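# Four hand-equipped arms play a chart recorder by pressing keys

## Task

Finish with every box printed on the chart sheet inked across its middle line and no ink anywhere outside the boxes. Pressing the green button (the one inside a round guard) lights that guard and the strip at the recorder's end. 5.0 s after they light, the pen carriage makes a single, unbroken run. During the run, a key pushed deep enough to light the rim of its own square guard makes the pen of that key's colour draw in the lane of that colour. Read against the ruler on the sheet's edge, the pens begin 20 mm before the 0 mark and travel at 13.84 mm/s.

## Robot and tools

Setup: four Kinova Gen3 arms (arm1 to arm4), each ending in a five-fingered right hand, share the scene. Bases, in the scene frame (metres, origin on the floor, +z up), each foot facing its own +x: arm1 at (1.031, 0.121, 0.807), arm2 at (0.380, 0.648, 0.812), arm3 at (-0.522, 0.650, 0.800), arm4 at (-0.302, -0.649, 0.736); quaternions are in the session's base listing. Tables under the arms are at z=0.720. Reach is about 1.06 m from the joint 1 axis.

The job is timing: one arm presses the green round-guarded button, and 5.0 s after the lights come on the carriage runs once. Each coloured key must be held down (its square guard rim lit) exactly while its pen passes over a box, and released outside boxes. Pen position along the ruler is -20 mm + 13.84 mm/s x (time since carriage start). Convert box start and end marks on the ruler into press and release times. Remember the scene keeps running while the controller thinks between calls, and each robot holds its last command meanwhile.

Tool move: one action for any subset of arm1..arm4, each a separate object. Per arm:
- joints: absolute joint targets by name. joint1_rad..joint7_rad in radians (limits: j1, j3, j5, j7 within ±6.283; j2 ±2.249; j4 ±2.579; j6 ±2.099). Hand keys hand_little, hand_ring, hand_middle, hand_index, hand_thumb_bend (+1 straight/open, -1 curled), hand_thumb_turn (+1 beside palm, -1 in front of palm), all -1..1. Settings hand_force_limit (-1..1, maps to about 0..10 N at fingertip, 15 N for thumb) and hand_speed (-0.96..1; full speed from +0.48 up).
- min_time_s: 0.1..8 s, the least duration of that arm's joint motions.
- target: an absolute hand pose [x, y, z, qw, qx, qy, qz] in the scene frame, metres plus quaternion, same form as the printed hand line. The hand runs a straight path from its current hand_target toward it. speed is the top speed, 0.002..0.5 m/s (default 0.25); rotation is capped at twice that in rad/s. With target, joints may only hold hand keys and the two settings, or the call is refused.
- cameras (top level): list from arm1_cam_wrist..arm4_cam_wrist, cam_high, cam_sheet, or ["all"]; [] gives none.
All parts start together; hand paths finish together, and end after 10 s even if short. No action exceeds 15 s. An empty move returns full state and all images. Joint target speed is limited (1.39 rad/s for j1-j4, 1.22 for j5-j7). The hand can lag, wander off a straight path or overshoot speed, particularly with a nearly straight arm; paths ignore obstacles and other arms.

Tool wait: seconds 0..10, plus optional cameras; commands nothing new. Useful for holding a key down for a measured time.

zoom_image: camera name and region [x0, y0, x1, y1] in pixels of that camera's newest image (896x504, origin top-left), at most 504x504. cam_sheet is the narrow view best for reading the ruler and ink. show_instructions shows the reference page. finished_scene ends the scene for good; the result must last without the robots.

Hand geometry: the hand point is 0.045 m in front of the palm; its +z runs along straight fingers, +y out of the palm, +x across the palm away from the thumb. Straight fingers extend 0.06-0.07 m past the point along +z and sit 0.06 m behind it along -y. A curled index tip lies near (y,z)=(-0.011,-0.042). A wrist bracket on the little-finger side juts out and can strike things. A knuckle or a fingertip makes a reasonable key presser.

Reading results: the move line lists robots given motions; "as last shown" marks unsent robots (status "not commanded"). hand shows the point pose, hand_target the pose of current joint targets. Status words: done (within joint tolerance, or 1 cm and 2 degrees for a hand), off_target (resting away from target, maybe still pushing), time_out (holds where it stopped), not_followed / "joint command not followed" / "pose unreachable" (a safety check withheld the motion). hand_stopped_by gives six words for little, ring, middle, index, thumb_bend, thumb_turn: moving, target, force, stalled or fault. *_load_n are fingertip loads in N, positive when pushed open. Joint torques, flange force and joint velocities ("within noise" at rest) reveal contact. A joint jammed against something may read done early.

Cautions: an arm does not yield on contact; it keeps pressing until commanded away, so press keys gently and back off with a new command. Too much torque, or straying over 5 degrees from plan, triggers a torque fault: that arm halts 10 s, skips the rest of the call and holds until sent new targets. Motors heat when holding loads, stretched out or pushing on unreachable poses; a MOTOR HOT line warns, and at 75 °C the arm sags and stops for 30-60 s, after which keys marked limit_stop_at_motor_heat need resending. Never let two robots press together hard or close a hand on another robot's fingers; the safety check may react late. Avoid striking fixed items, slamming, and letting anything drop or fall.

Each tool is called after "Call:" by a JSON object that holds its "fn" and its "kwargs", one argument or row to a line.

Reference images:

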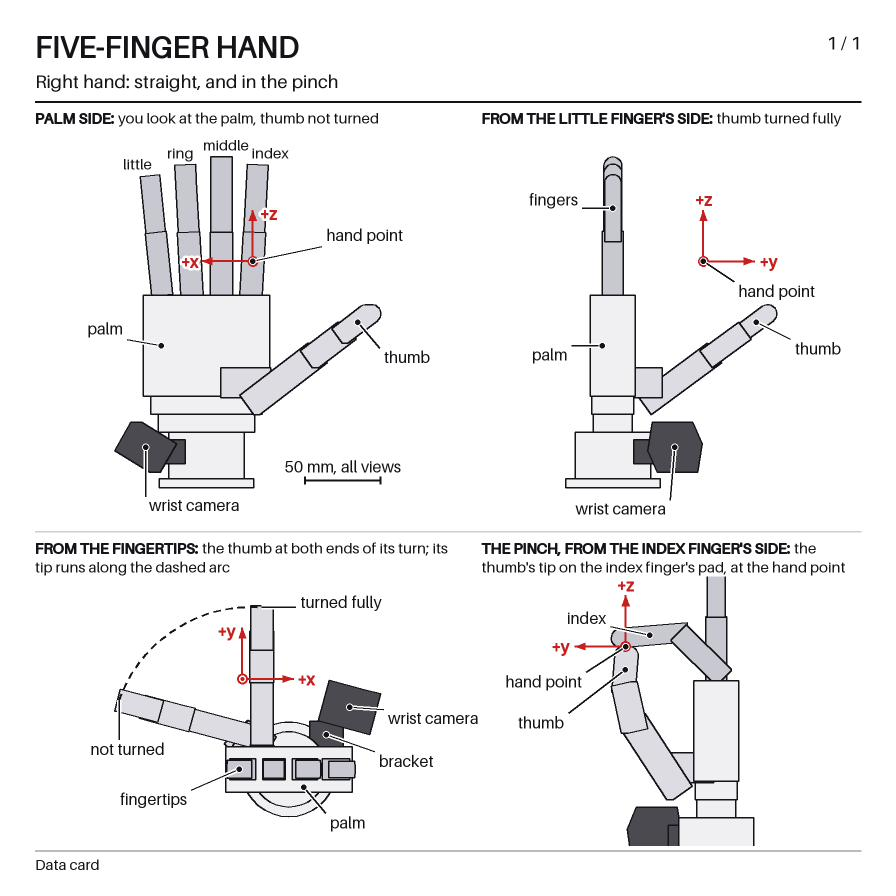

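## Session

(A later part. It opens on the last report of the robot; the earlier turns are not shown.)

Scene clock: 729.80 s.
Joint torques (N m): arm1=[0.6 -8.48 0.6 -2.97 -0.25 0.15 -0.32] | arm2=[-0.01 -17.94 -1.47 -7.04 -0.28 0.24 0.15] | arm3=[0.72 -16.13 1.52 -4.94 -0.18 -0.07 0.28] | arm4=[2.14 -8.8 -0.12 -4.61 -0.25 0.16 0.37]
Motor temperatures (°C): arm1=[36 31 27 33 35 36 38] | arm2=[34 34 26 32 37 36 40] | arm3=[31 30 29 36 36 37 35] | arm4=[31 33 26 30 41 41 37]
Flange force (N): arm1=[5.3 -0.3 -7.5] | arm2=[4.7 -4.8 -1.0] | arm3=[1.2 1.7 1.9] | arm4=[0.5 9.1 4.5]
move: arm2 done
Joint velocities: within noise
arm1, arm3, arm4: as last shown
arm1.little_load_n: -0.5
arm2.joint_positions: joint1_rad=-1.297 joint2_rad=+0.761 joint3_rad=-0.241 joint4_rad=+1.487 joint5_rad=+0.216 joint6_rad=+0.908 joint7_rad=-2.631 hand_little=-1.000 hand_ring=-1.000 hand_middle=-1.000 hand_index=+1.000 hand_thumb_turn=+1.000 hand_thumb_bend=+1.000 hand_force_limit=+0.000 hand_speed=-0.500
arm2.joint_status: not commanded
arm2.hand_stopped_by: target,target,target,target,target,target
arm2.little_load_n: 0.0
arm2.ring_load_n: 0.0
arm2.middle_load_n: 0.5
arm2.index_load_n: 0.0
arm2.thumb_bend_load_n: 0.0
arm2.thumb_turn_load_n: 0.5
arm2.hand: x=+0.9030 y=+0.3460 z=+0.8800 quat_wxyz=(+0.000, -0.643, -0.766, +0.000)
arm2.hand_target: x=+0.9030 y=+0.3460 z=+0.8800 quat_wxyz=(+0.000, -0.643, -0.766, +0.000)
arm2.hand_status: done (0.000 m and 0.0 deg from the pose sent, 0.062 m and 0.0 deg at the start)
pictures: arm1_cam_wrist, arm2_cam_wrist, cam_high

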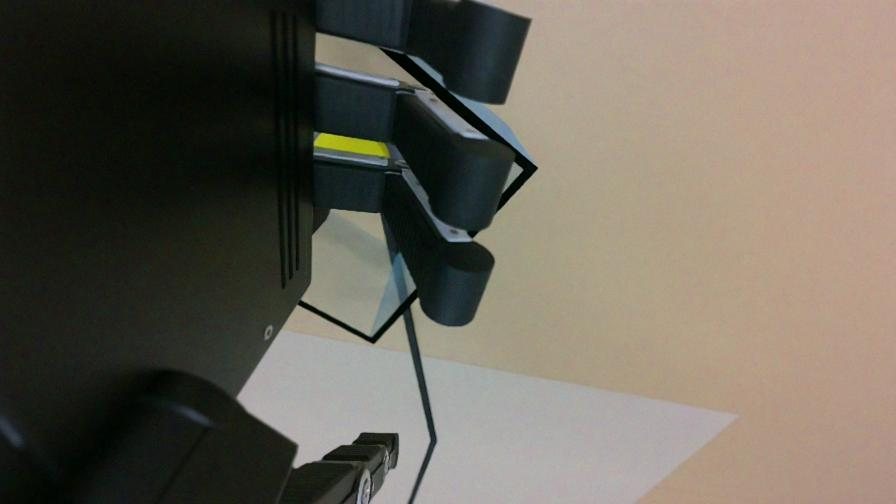

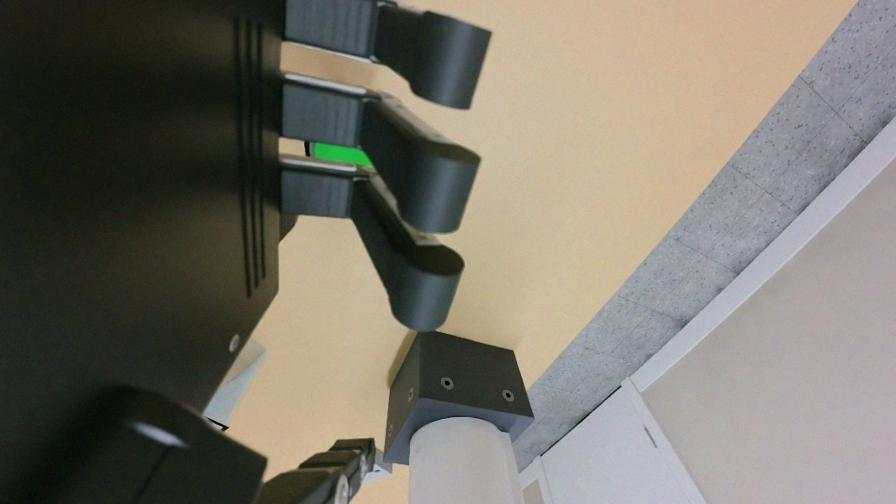

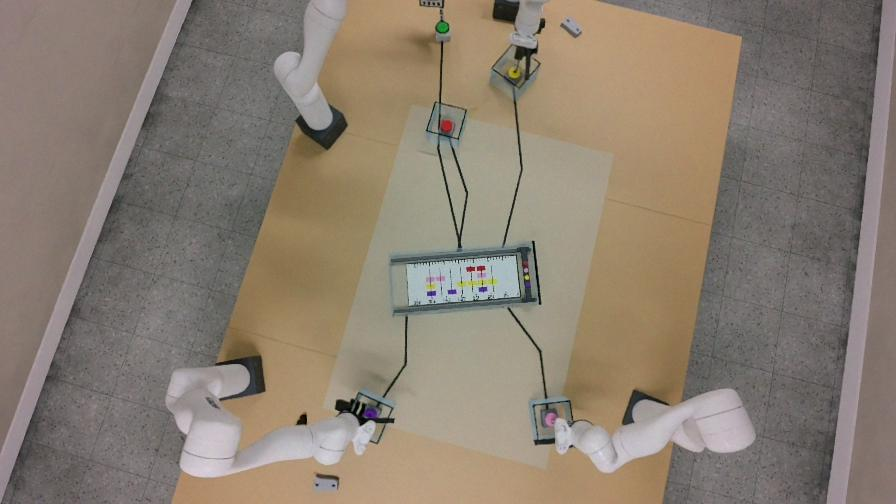

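Call:
{"fn": "move", "kwargs": {
  "arm2": {"target": [0.911, 0.346, 0.850, 0, 0.6428, 0.7660, 0], "speed": 0.1},
  "cameras": ["arm2_cam_wrist", "cam_high"]
}}

Call:
{"fn": "zoom_image", "kwargs": {
  "camera": "cam_high",
  "region": [410, 0, 480, 60]
}}

Call:
{"fn": "zoom_image", "kwargs": {
  "camera": "arm2_cam_wrist",
  "region": [260, 50, 460, 250]
}}

Scene clock: 750.93 s.
Joint torques (N m): arm1=[0.63 -8.46 0.55 -2.93 -0.26 0.16 -0.33] | arm2=[-0.05 -18.44 -1.48 -6.75 -0.29 0.22 0.16] | arm3=[0.7 -16.09 1.49 -4.98 -0.18 -0.09 0.28] | arm4=[2.11 -8.82 -0.19 -4.57 -0.25 0.17 0.36]
Motor temperatures (°C): arm1=[36 32 27 33 35 35 38] | arm2=[34 34 26 32 37 36 40] | arm3=[31 30 29 36 36 37 35] | arm4=[31 33 26 30 41 41 37]
Flange force (N): arm1=[5.2 -0.2 -7.7] | arm2=[4.6 -4.9 -1.4] | arm3=[1.4 1.7 1.8] | arm4=[0.3 8.9 4.6]
move: arm2 done
Joint velocities: within noise
arm1, arm3, arm4: as last shown
arm1.little_load_n: 0.0
arm1.ring_load_n: 0.5
arm2.joint_positions: joint1_rad=-1.312 joint2_rad=+0.820 joint3_rad=-0.230 joint4_rad=+1.479 joint5_rad=+0.228 joint6_rad=+0.857 joint7_rad=-2.646 hand_little=-1.000 hand_ring=-1.000 hand_middle=-1.000 hand_index=+1.000 hand_thumb_turn=+1.000 hand_thumb_bend=+1.000 hand_force_limit=+0.000 hand_speed=-0.500
arm2.joint_status: not commanded
arm2.hand_stopped_by: target,target,target,target,target,target
arm2.little_load_n: 0.0
arm2.ring_load_n: 0.0
arm2.middle_load_n: 0.0
arm2.index_load_n: 0.0
arm2.thumb_bend_load_n: 0.0
arm2.thumb_turn_load_n: 0.0
arm2.hand: x=+0.9110 y=+0.3460 z=+0.8500 quat_wxyz=(+0.000, -0.643, -0.766, +0.000)
arm2.hand_target: x=+0.9110 y=+0.3460 z=+0.8500 quat_wxyz=(+0.000, -0.643, -0.766, +0.000)
arm2.hand_status: done (0.000 m and 0.0 deg from the pose sent, 0.031 m and 0.0 deg at the start)
arm3.thumb_bend_load_n: -0.5
arm4.middle_load_n: 0.5

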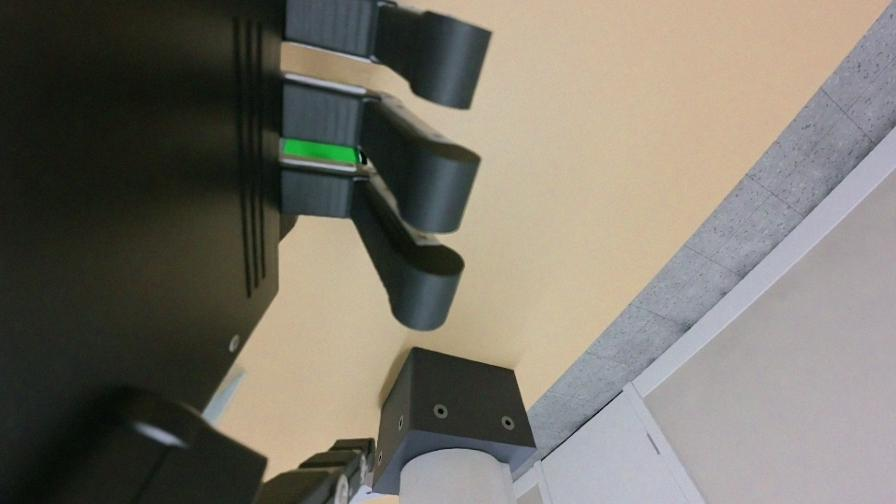

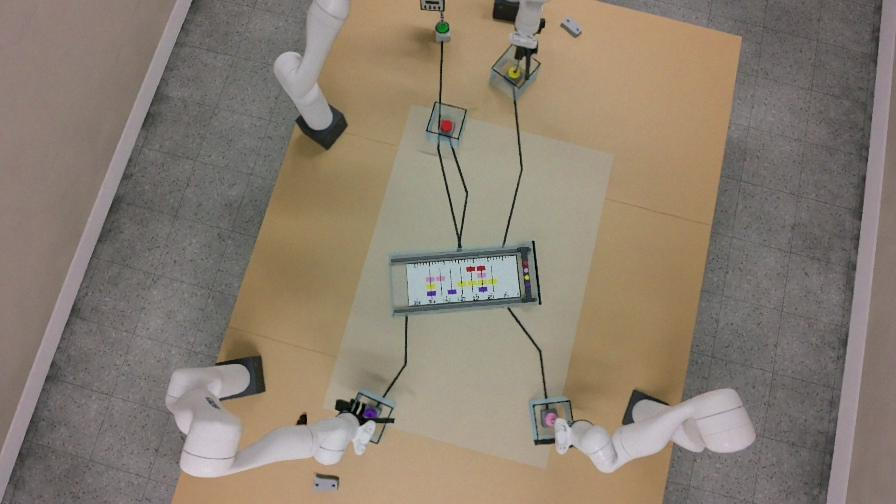

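Scaled by 7.200.

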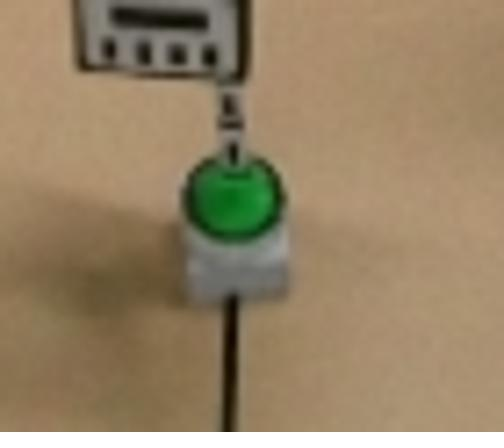

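Scaled by 2.520.

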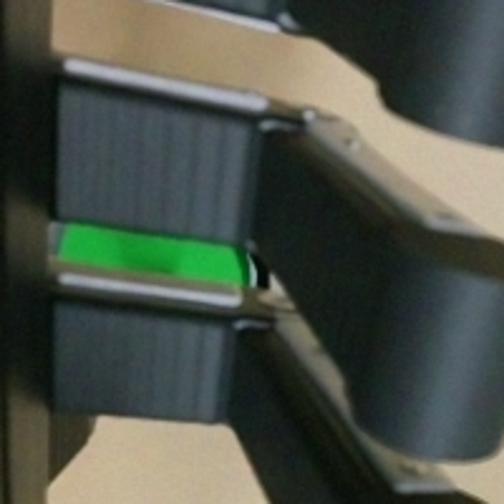

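Call:
{"fn": "move", "kwargs": {
  "arm2": {"target": [0.906, 0.346, 0.843, 0, 0.6428, 0.7660, 0], "speed": 0.05}
}}

Call:
{"fn": "move", "kwargs": {
  "arm2": {"target": [0.906, 0.346, 0.841, 0, 0.6428, 0.7660, 0], "speed": 0.05},
  "cameras": ["cam_high"]
}}

Call:
{"fn": "zoom_image", "kwargs": {
  "camera": "cam_high",
  "region": [410, 0, 480, 60]
}}

Scene clock: 784.97 s.
Joint torques (N m): arm1=[0.66 -8.45 0.62 -2.96 -0.26 0.15 -0.33] | arm2=[-0.05 -18.4 -1.48 -6.61 -0.28 0.27 0.13] | arm3=[0.74 -16.14 1.51 -4.97 -0.17 -0.1 0.27] | arm4=[2.19 -8.79 -0.2 -4.56 -0.24 0.11 0.39]
Motor temperatures (°C): arm1=[36 32 27 33 35 35 38] | arm2=[34 34 26 32 37 36 40] | arm3=[31 30 29 36 36 37 35] | arm4=[31 33 26 30 41 41 37]
Flange force (N): arm1=[5.4 -0.2 -7.6] | arm2=[4.5 -4.8 -1.3] | arm3=[1.3 1.8 1.8] | arm4=[0.2 9.3 4.7]
move: arm2 done
Joint velocities: within noise
arm1, arm3, arm4: as last shown
arm1.ring_load_n: 0.0
arm1.index_load_n: 0.5
arm2.joint_positions: joint1_rad=-1.308 joint2_rad=+0.823 joint3_rad=-0.228 joint4_rad=+1.501 joint5_rad=+0.232 joint6_rad=+0.832 joint7_rad=-2.646 hand_little=-1.000 hand_ring=-1.000 hand_middle=-1.000 hand_index=+1.000 hand_thumb_turn=+1.000 hand_thumb_bend=+1.000 hand_force_limit=+0.000 hand_speed=-0.500
arm2.joint_status: not commanded
arm2.hand_stopped_by: target,target,target,target,target,target
arm2.little_load_n: 0.0
arm2.ring_load_n: 0.0
arm2.middle_load_n: 0.0
arm2.index_load_n: 0.0
arm2.thumb_bend_load_n: -0.5
arm2.thumb_turn_load_n: 0.0
arm2.hand: x=+0.9060 y=+0.3460 z=+0.8430 quat_wxyz=(+0.000, -0.643, -0.766, +0.000)
arm2.hand_target: x=+0.9060 y=+0.3460 z=+0.8430 quat_wxyz=(+0.000, -0.643, -0.766, +0.000)
arm2.hand_status: done (0.000 m and 0.0 deg from the pose sent, 0.009 m and 0.0 deg at the start)
arm3.thumb_bend_load_n: 0.0
arm4.middle_load_n: 0.0
pictures: none

Scene clock: 785.93 s.
Joint torques (N m): arm1=[0.59 -8.47 0.58 -2.98 -0.27 0.17 -0.33] | arm2=[-0.06 -18.43 -1.5 -6.62 -0.3 0.25 0.15] | arm3=[0.69 -16.15 1.51 -4.96 -0.18 -0.09 0.29] | arm4=[2.22 -8.85 -0.11 -4.56 -0.23 0.15 0.39]
Motor temperatures (°C): arm1=[36 32 27 33 35 35 38] | arm2=[34 34 26 32 37 36 40] | arm3=[31 30 29 36 36 37 35] | arm4=[31 33 26 30 41 41 37]
Flange force (N): arm1=[5.4 -0.4 -7.4] | arm2=[4.5 -4.9 -1.3] | arm3=[1.2 1.7 1.9] | arm4=[0.2 9.5 4.7]
move: arm2 done
Joint velocities: within noise
arm1, arm3, arm4: as last shown
arm1.little_load_n: 0.5
arm1.index_load_n: 0.0
arm1.thumb_bend_load_n: -0.5
arm1.thumb_turn_load_n: -0.5
arm2.joint_positions: joint1_rad=-1.308 joint2_rad=+0.827 joint3_rad=-0.228 joint4_rad=+1.502 joint5_rad=+0.233 joint6_rad=+0.828 joint7_rad=-2.646 hand_little=-1.000 hand_ring=-1.000 hand_middle=-1.000 hand_index=+1.000 hand_thumb_turn=+1.000 hand_thumb_bend=+1.000 hand_force_limit=+0.000 hand_speed=-0.500
arm2.joint_status: not commanded
arm2.hand_stopped_by: target,target,target,target,target,target
arm2.little_load_n: 0.0
arm2.ring_load_n: 0.0
arm2.middle_load_n: 0.0
arm2.index_load_n: 0.0
arm2.thumb_bend_load_n: 0.0
arm2.thumb_turn_load_n: 0.0
arm2.hand: x=+0.9060 y=+0.3460 z=+0.8410 quat_wxyz=(+0.000, -0.643, -0.766, +0.000)
arm2.hand_target: x=+0.9060 y=+0.3460 z=+0.8410 quat_wxyz=(+0.000, -0.643, -0.766, +0.000)
arm2.hand_status: done (0.000 m and 0.0 deg from the pose sent, 0.002 m and 0.0 deg at the start)

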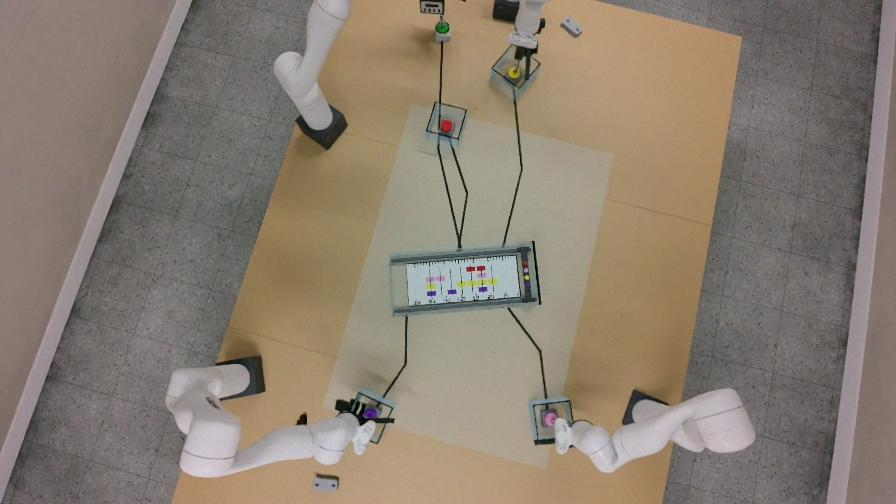

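Scaled by 7.200.

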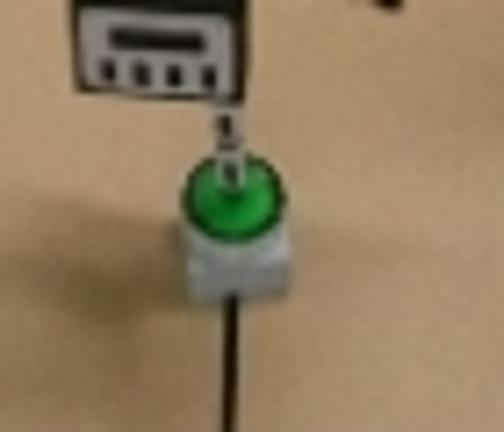

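Call:
{"fn": "move", "kwargs": {
  "arm2": {"target": [0.906, 0.346, 0.839, 0, 0.6428, 0.7660, 0], "speed": 0.05}
}}

Call:
{"fn": "move", "kwargs": {
  "arm2": {"target": [0.906, 0.346, 0.8375, 0, 0.6428, 0.7660, 0], "speed": 0.05}
}}

Scene clock: 792.13 s.
Joint torques (N m): arm1=[0.62 -8.48 0.57 -2.93 -0.26 0.15 -0.35] | arm2=[-0.06 -18.41 -1.47 -6.61 -0.28 0.26 0.14] | arm3=[0.7 -16.13 1.55 -4.99 -0.16 -0.07 0.25] | arm4=[2.13 -8.86 -0.19 -4.56 -0.23 0.15 0.35]
Motor temperatures (°C): arm1=[36 32 27 33 35 35 38] | arm2=[34 34 26 32 37 36 40] | arm3=[31 30 29 36 36 37 34] | arm4=[31 33 26 30 41 41 37]
Flange force (N): arm1=[5.2 -0.3 -7.6] | arm2=[4.6 -5.0 -1.4] | arm3=[1.4 1.6 1.9] | arm4=[0.2 9.0 4.5]
move: arm2 done
Joint velocities: within noise
arm1, arm3, arm4: as last shown
arm1.little_load_n: 0.0
arm1.ring_load_n: 0.5
arm1.thumb_bend_load_n: 0.0
arm1.thumb_turn_load_n: 0.0
arm2.joint_positions: joint1_rad=-1.308 joint2_rad=+0.830 joint3_rad=-0.227 joint4_rad=+1.503 joint5_rad=+0.234 joint6_rad=+0.824 joint7_rad=-2.647 hand_little=-1.000 hand_ring=-1.000 hand_middle=-1.000 hand_index=+1.000 hand_thumb_turn=+1.000 hand_thumb_bend=+1.000 hand_force_limit=+0.000 hand_speed=-0.500
arm2.joint_status: not commanded
arm2.hand_stopped_by: target,target,target,target,target,target
arm2.little_load_n: 0.0
arm2.ring_load_n: 0.0
arm2.middle_load_n: 0.5
arm2.index_load_n: 0.0
arm2.thumb_bend_load_n: 0.0
arm2.thumb_turn_load_n: 0.0
arm2.hand: x=+0.9060 y=+0.3460 z=+0.8390 quat_wxyz=(+0.000, -0.643, -0.766, +0.000)
arm2.hand_target: x=+0.9060 y=+0.3460 z=+0.8390 quat_wxyz=(+0.000, -0.643, -0.766, +0.000)
arm2.hand_status: done (0.000 m and 0.0 deg from the pose sent, 0.002 m and 0.0 deg at the start)
pictures: none

Scene clock: 793.10 s.
Joint torques (N m): arm1=[0.63 -8.47 0.55 -2.96 -0.24 0.17 -0.34] | arm2=[-0.06 -18.43 -1.48 -6.54 -0.29 0.27 0.18] | arm3=[0.71 -16.14 1.49 -4.97 -0.16 -0.08 0.26] | arm4=[2.17 -8.85 -0.14 -4.59 -0.23 0.13 0.36]
Motor temperatures (°C): arm1=[36 32 27 33 35 35 38] | arm2=[34 34 26 32 37 36 40] | arm3=[31 30 29 36 36 37 34] | arm4=[31 33 26 30 41 41 37]
Flange force (N): arm1=[5.4 -0.2 -7.6] | arm2=[4.6 -4.8 -1.4] | arm3=[1.3 1.7 1.9] | arm4=[0.3 9.2 4.5]
move: arm2 done
Joint velocities: within noise
arm1.joint_positions: joint1_rad=-0.441 joint2_rad=+0.488 joint3_rad=+0.126 joint4_rad=+2.411 joint5_rad=-0.229 joint6_rad=+0.261 joint7_rad=-1.725 hand_little=-1.000 hand_ring=-1.000 hand_middle=-1.000 hand_index=+1.000 hand_thumb_turn=+1.000 hand_thumb_bend=+1.000 hand_force_limit=+0.000 hand_speed=-0.500
arm1.joint_status: not commanded
arm1.hand_stopped_by: target,target,target,target,target,target
arm1.little_load_n: 0.0
arm1.ring_load_n: 0.0
arm1.middle_load_n: 0.0
arm1.index_load_n: 0.0
arm1.thumb_bend_load_n: 0.0
arm1.thumb_turn_load_n: 0.0
arm1.hand: x=+0.7410 y=-0.0187 z=+0.8400 quat_wxyz=(+0.000, -1.000, +0.000, +0.000)
arm1.hand_target: x=+0.7410 y=-0.0187 z=+0.8400 quat_wxyz=(+0.000, -1.000, +0.000, +0.000)
arm1.hand_status: not commanded
arm2.joint_positions: joint1_rad=-1.309 joint2_rad=+0.832 joint3_rad=-0.226 joint4_rad=+1.504 joint5_rad=+0.235 joint6_rad=+0.820 joint7_rad=-2.648 hand_little=-1.000 hand_ring=-1.000 hand_middle=-1.000 hand_index=+1.000 hand_thumb_turn=+1.000 hand_thumb_bend=+1.000 hand_force_limit=+0.000 hand_speed=-0.500
arm2.joint_status: not commanded
arm2.hand_stopped_by: target,target,target,target,target,target
arm2.little_load_n: 0.0
arm2.ring_load_n: 0.0
arm2.middle_load_n: 0.0
arm2.index_load_n: 0.0
arm2.thumb_bend_load_n: 0.0
arm2.thumb_turn_load_n: 0.0
arm2.hand: x=+0.9060 y=+0.3460 z=+0.8375 quat_wxyz=(+0.000, -0.643, -0.766, +0.000)
arm2.hand_target: x=+0.9060 y=+0.3460 z=+0.8375 quat_wxyz=(+0.000, -0.643, -0.766, +0.000)
arm2.hand_status: done (0.000 m and 0.0 deg from the pose sent, 0.002 m and 0.0 deg at the start)
arm3.joint_positions: joint1_rad=+0.377 joint2_rad=+0.610 joint3_rad=+0.037 joint4_rad=+1.973 joint5_rad=-0.050 joint6_rad=+0.559 joint7_rad=-1.742 hand_little=-1.000 hand_ring=-1.000 hand_middle=-1.000 hand_index=+1.000 hand_thumb_turn=+1.000 hand_thumb_bend=+1.000 hand_force_limit=+0.000 hand_speed=-0.500
arm3.joint_status: not commanded
arm3.hand_stopped_by: target,target,target,target,target,target
arm3.little_load_n: 0.0
arm3.ring_load_n: 0.0
arm3.middle_load_n: 0.0
arm3.index_load_n: 0.0
arm3.thumb_bend_load_n: 0.0
arm3.thumb_turn_load_n: 0.0
arm3.hand: x=-0.4730 y=+0.2006 z=+0.8410 quat_wxyz=(+0.000, -0.766, -0.643, +0.000)
arm3.hand_target: x=-0.4730 y=+0.2006 z=+0.8410 quat_wxyz=(+0.000, -0.766, -0.643, +0.000)
arm3.hand_status: not commanded
arm4.joint_positions: joint1_rad=+0.086 joint2_rad=+0.372 joint3_rad=-0.785 joint4_rad=+2.279 joint5_rad=+0.440 joint6_rad=+0.655 joint7_rad=-2.183 hand_little=-1.000 hand_ring=-1.000 hand_middle=-1.000 hand_index=+1.000 hand_thumb_turn=+1.000 hand_thumb_bend=+1.000 hand_force_limit=+0.000 hand_speed=-0.500
arm4.joint_status: not commanded
arm4.hand_stopped_by: target,target,target,target,target,target
arm4.little_load_n: 0.0
arm4.ring_load_n: 0.0
arm4.middle_load_n: 0.5
arm4.index_load_n: 0.0
arm4.thumb_bend_load_n: -0.5
arm4.thumb_turn_load_n: 0.0
arm4.hand: x=-0.4510 y=-0.3668 z=+0.8390 quat_wxyz=(+0.000, +0.793, -0.609, +0.000)
arm4.hand_target: x=-0.4510 y=-0.3668 z=+0.8390 quat_wxyz=(+0.000, +0.793, -0.609, +0.000)
arm4.hand_status: not commanded
pictures: none

Call:
{"fn": "move", "kwargs": {
  "arm2": {"target": [0.906, 0.346, 0.836, 0, 0.6428, 0.7660, 0], "speed": 0.05}
}}

Call:
{"fn": "move", "kwargs": {
  "arm2": {"target": [0.906, 0.346, 0.8345, 0, 0.6428, 0.7660, 0], "speed": 0.05},
  "cameras": ["cam_high"]
}}

Call:
{"fn": "zoom_image", "kwargs": {
  "camera": "cam_high",
  "region": [410, 0, 480, 60]
}}

Scene clock: 799.50 s.
Joint torques (N m): arm1=[0.64 -8.42 0.61 -2.94 -0.26 0.16 -0.34] | arm2=[-0.04 -18.43 -1.47 -6.51 -0.29 0.26 0.14] | arm3=[0.73 -16.15 1.49 -4.97 -0.17 -0.07 0.27] | arm4=[2.2 -8.85 -0.14 -4.58 -0.2 0.12 0.4]
Motor temperatures (°C): arm1=[36 32 27 33 35 35 38] | arm2=[34 34 26 32 37 36 40] | arm3=[31 30 29 36 36 37 34] | arm4=[31 33 26 30 41 41 37]
Flange force (N): arm1=[5.3 -0.2 -7.7] | arm2=[4.5 -4.7 -1.5] | arm3=[1.3 1.8 1.9] | arm4=[0.2 9.4 4.6]
move: arm2 done
Joint velocities: within noise
arm1, arm3, arm4: as last shown
arm2.joint_positions: joint1_rad=-1.309 joint2_rad=+0.835 joint3_rad=-0.226 joint4_rad=+1.504 joint5_rad=+0.235 joint6_rad=+0.817 joint7_rad=-2.648 hand_little=-1.000 hand_ring=-1.000 hand_middle=-1.000 hand_index=+1.000 hand_thumb_turn=+1.000 hand_thumb_bend=+1.000 hand_force_limit=+0.000 hand_speed=-0.500
arm2.joint_status: not commanded
arm2.hand_stopped_by: target,target,target,target,target,target
arm2.little_load_n: 0.0
arm2.ring_load_n: 0.0
arm2.middle_load_n: 0.0
arm2.index_load_n: 0.0
arm2.thumb_bend_load_n: 0.0
arm2.thumb_turn_load_n: 0.0
arm2.hand: x=+0.9060 y=+0.3460 z=+0.8360 quat_wxyz=(+0.000, -0.643, -0.766, +0.000)
arm2.hand_target: x=+0.9060 y=+0.3460 z=+0.8360 quat_wxyz=(+0.000, -0.643, -0.766, +0.000)
arm2.hand_status: done (0.000 m and 0.0 deg from the pose sent, 0.002 m and 0.0 deg at the start)
arm4.middle_load_n: 0.0
arm4.thumb_bend_load_n: 0.0
pictures: none

Scene clock: 800.47 s.
Joint torques (N m): arm1=[0.63 -8.46 0.57 -2.96 -0.26 0.18 -0.38] | arm2=[0.01 -18 -1.38 -6.3 -0.26 0.25 0.15] | arm3=[0.69 -16.15 1.53 -4.96 -0.16 -0.08 0.27] | arm4=[2.23 -8.83 -0.13 -4.56 -0.23 0.16 0.36]
Motor temperatures (°C): arm1=[36 32 27 33 35 35 38] | arm2=[34 34 26 32 37 36 40] | arm3=[31 30 29 36 36 37 34] | arm4=[31 33 26 30 41 41 37]
Flange force (N): arm1=[5.3 -0.3 -7.5] | arm2=[4.5 -4.6 -2.4] | arm3=[1.2 1.6 1.9] | arm4=[0.2 9.4 4.7]
move: arm2 done
Joint velocities: within noise
arm1, arm3, arm4: as last shown
arm2.joint_positions: joint1_rad=-1.309 joint2_rad=+0.837 joint3_rad=-0.225 joint4_rad=+1.505 joint5_rad=+0.236 joint6_rad=+0.814 joint7_rad=-2.649 hand_little=-1.000 hand_ring=-1.000 hand_middle=-1.000 hand_index=+1.000 hand_thumb_turn=+1.000 hand_thumb_bend=+1.000 hand_force_limit=+0.000 hand_speed=-0.500
arm2.joint_status: not commanded
arm2.hand_stopped_by: target,target,target,target,target,target
arm2.little_load_n: 0.0
arm2.ring_load_n: 0.0
arm2.middle_load_n: 0.0
arm2.index_load_n: 0.0
arm2.thumb_bend_load_n: 0.0
arm2.thumb_turn_load_n: 0.0
arm2.hand: x=+0.9060 y=+0.3460 z=+0.8345 quat_wxyz=(+0.000, -0.643, -0.766, +0.000)
arm2.hand_target: x=+0.9060 y=+0.3460 z=+0.8345 quat_wxyz=(+0.000, -0.643, -0.766, +0.000)
arm2.hand_status: done (0.000 m and 0.0 deg from the pose sent, 0.002 m and 0.0 deg at the start)
arm3.little_load_n: 0.5
arm4.ring_load_n: 0.5

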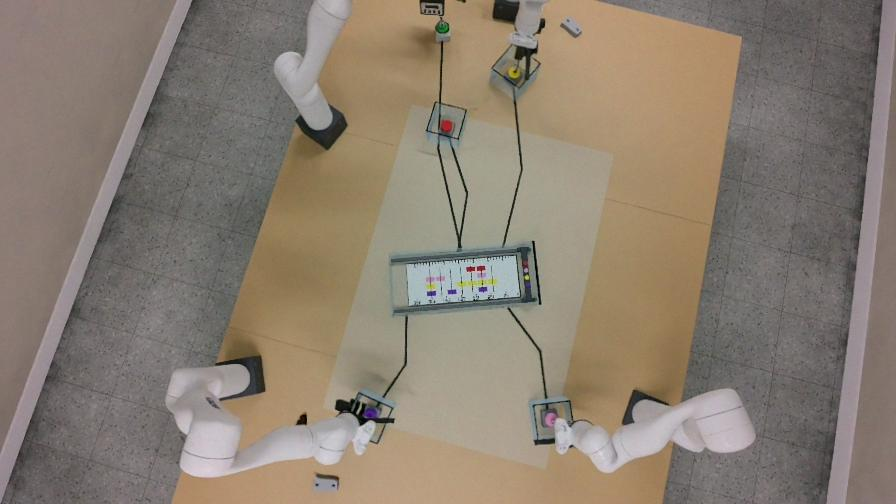

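Scaled by 7.200.

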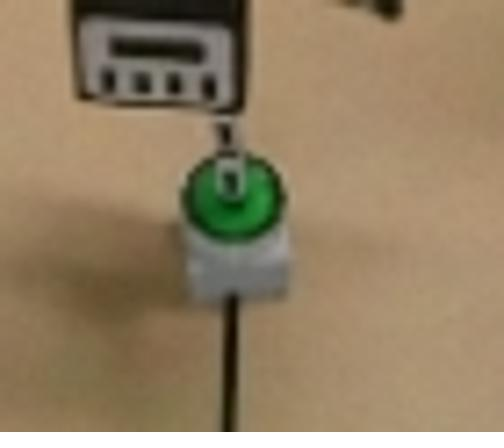

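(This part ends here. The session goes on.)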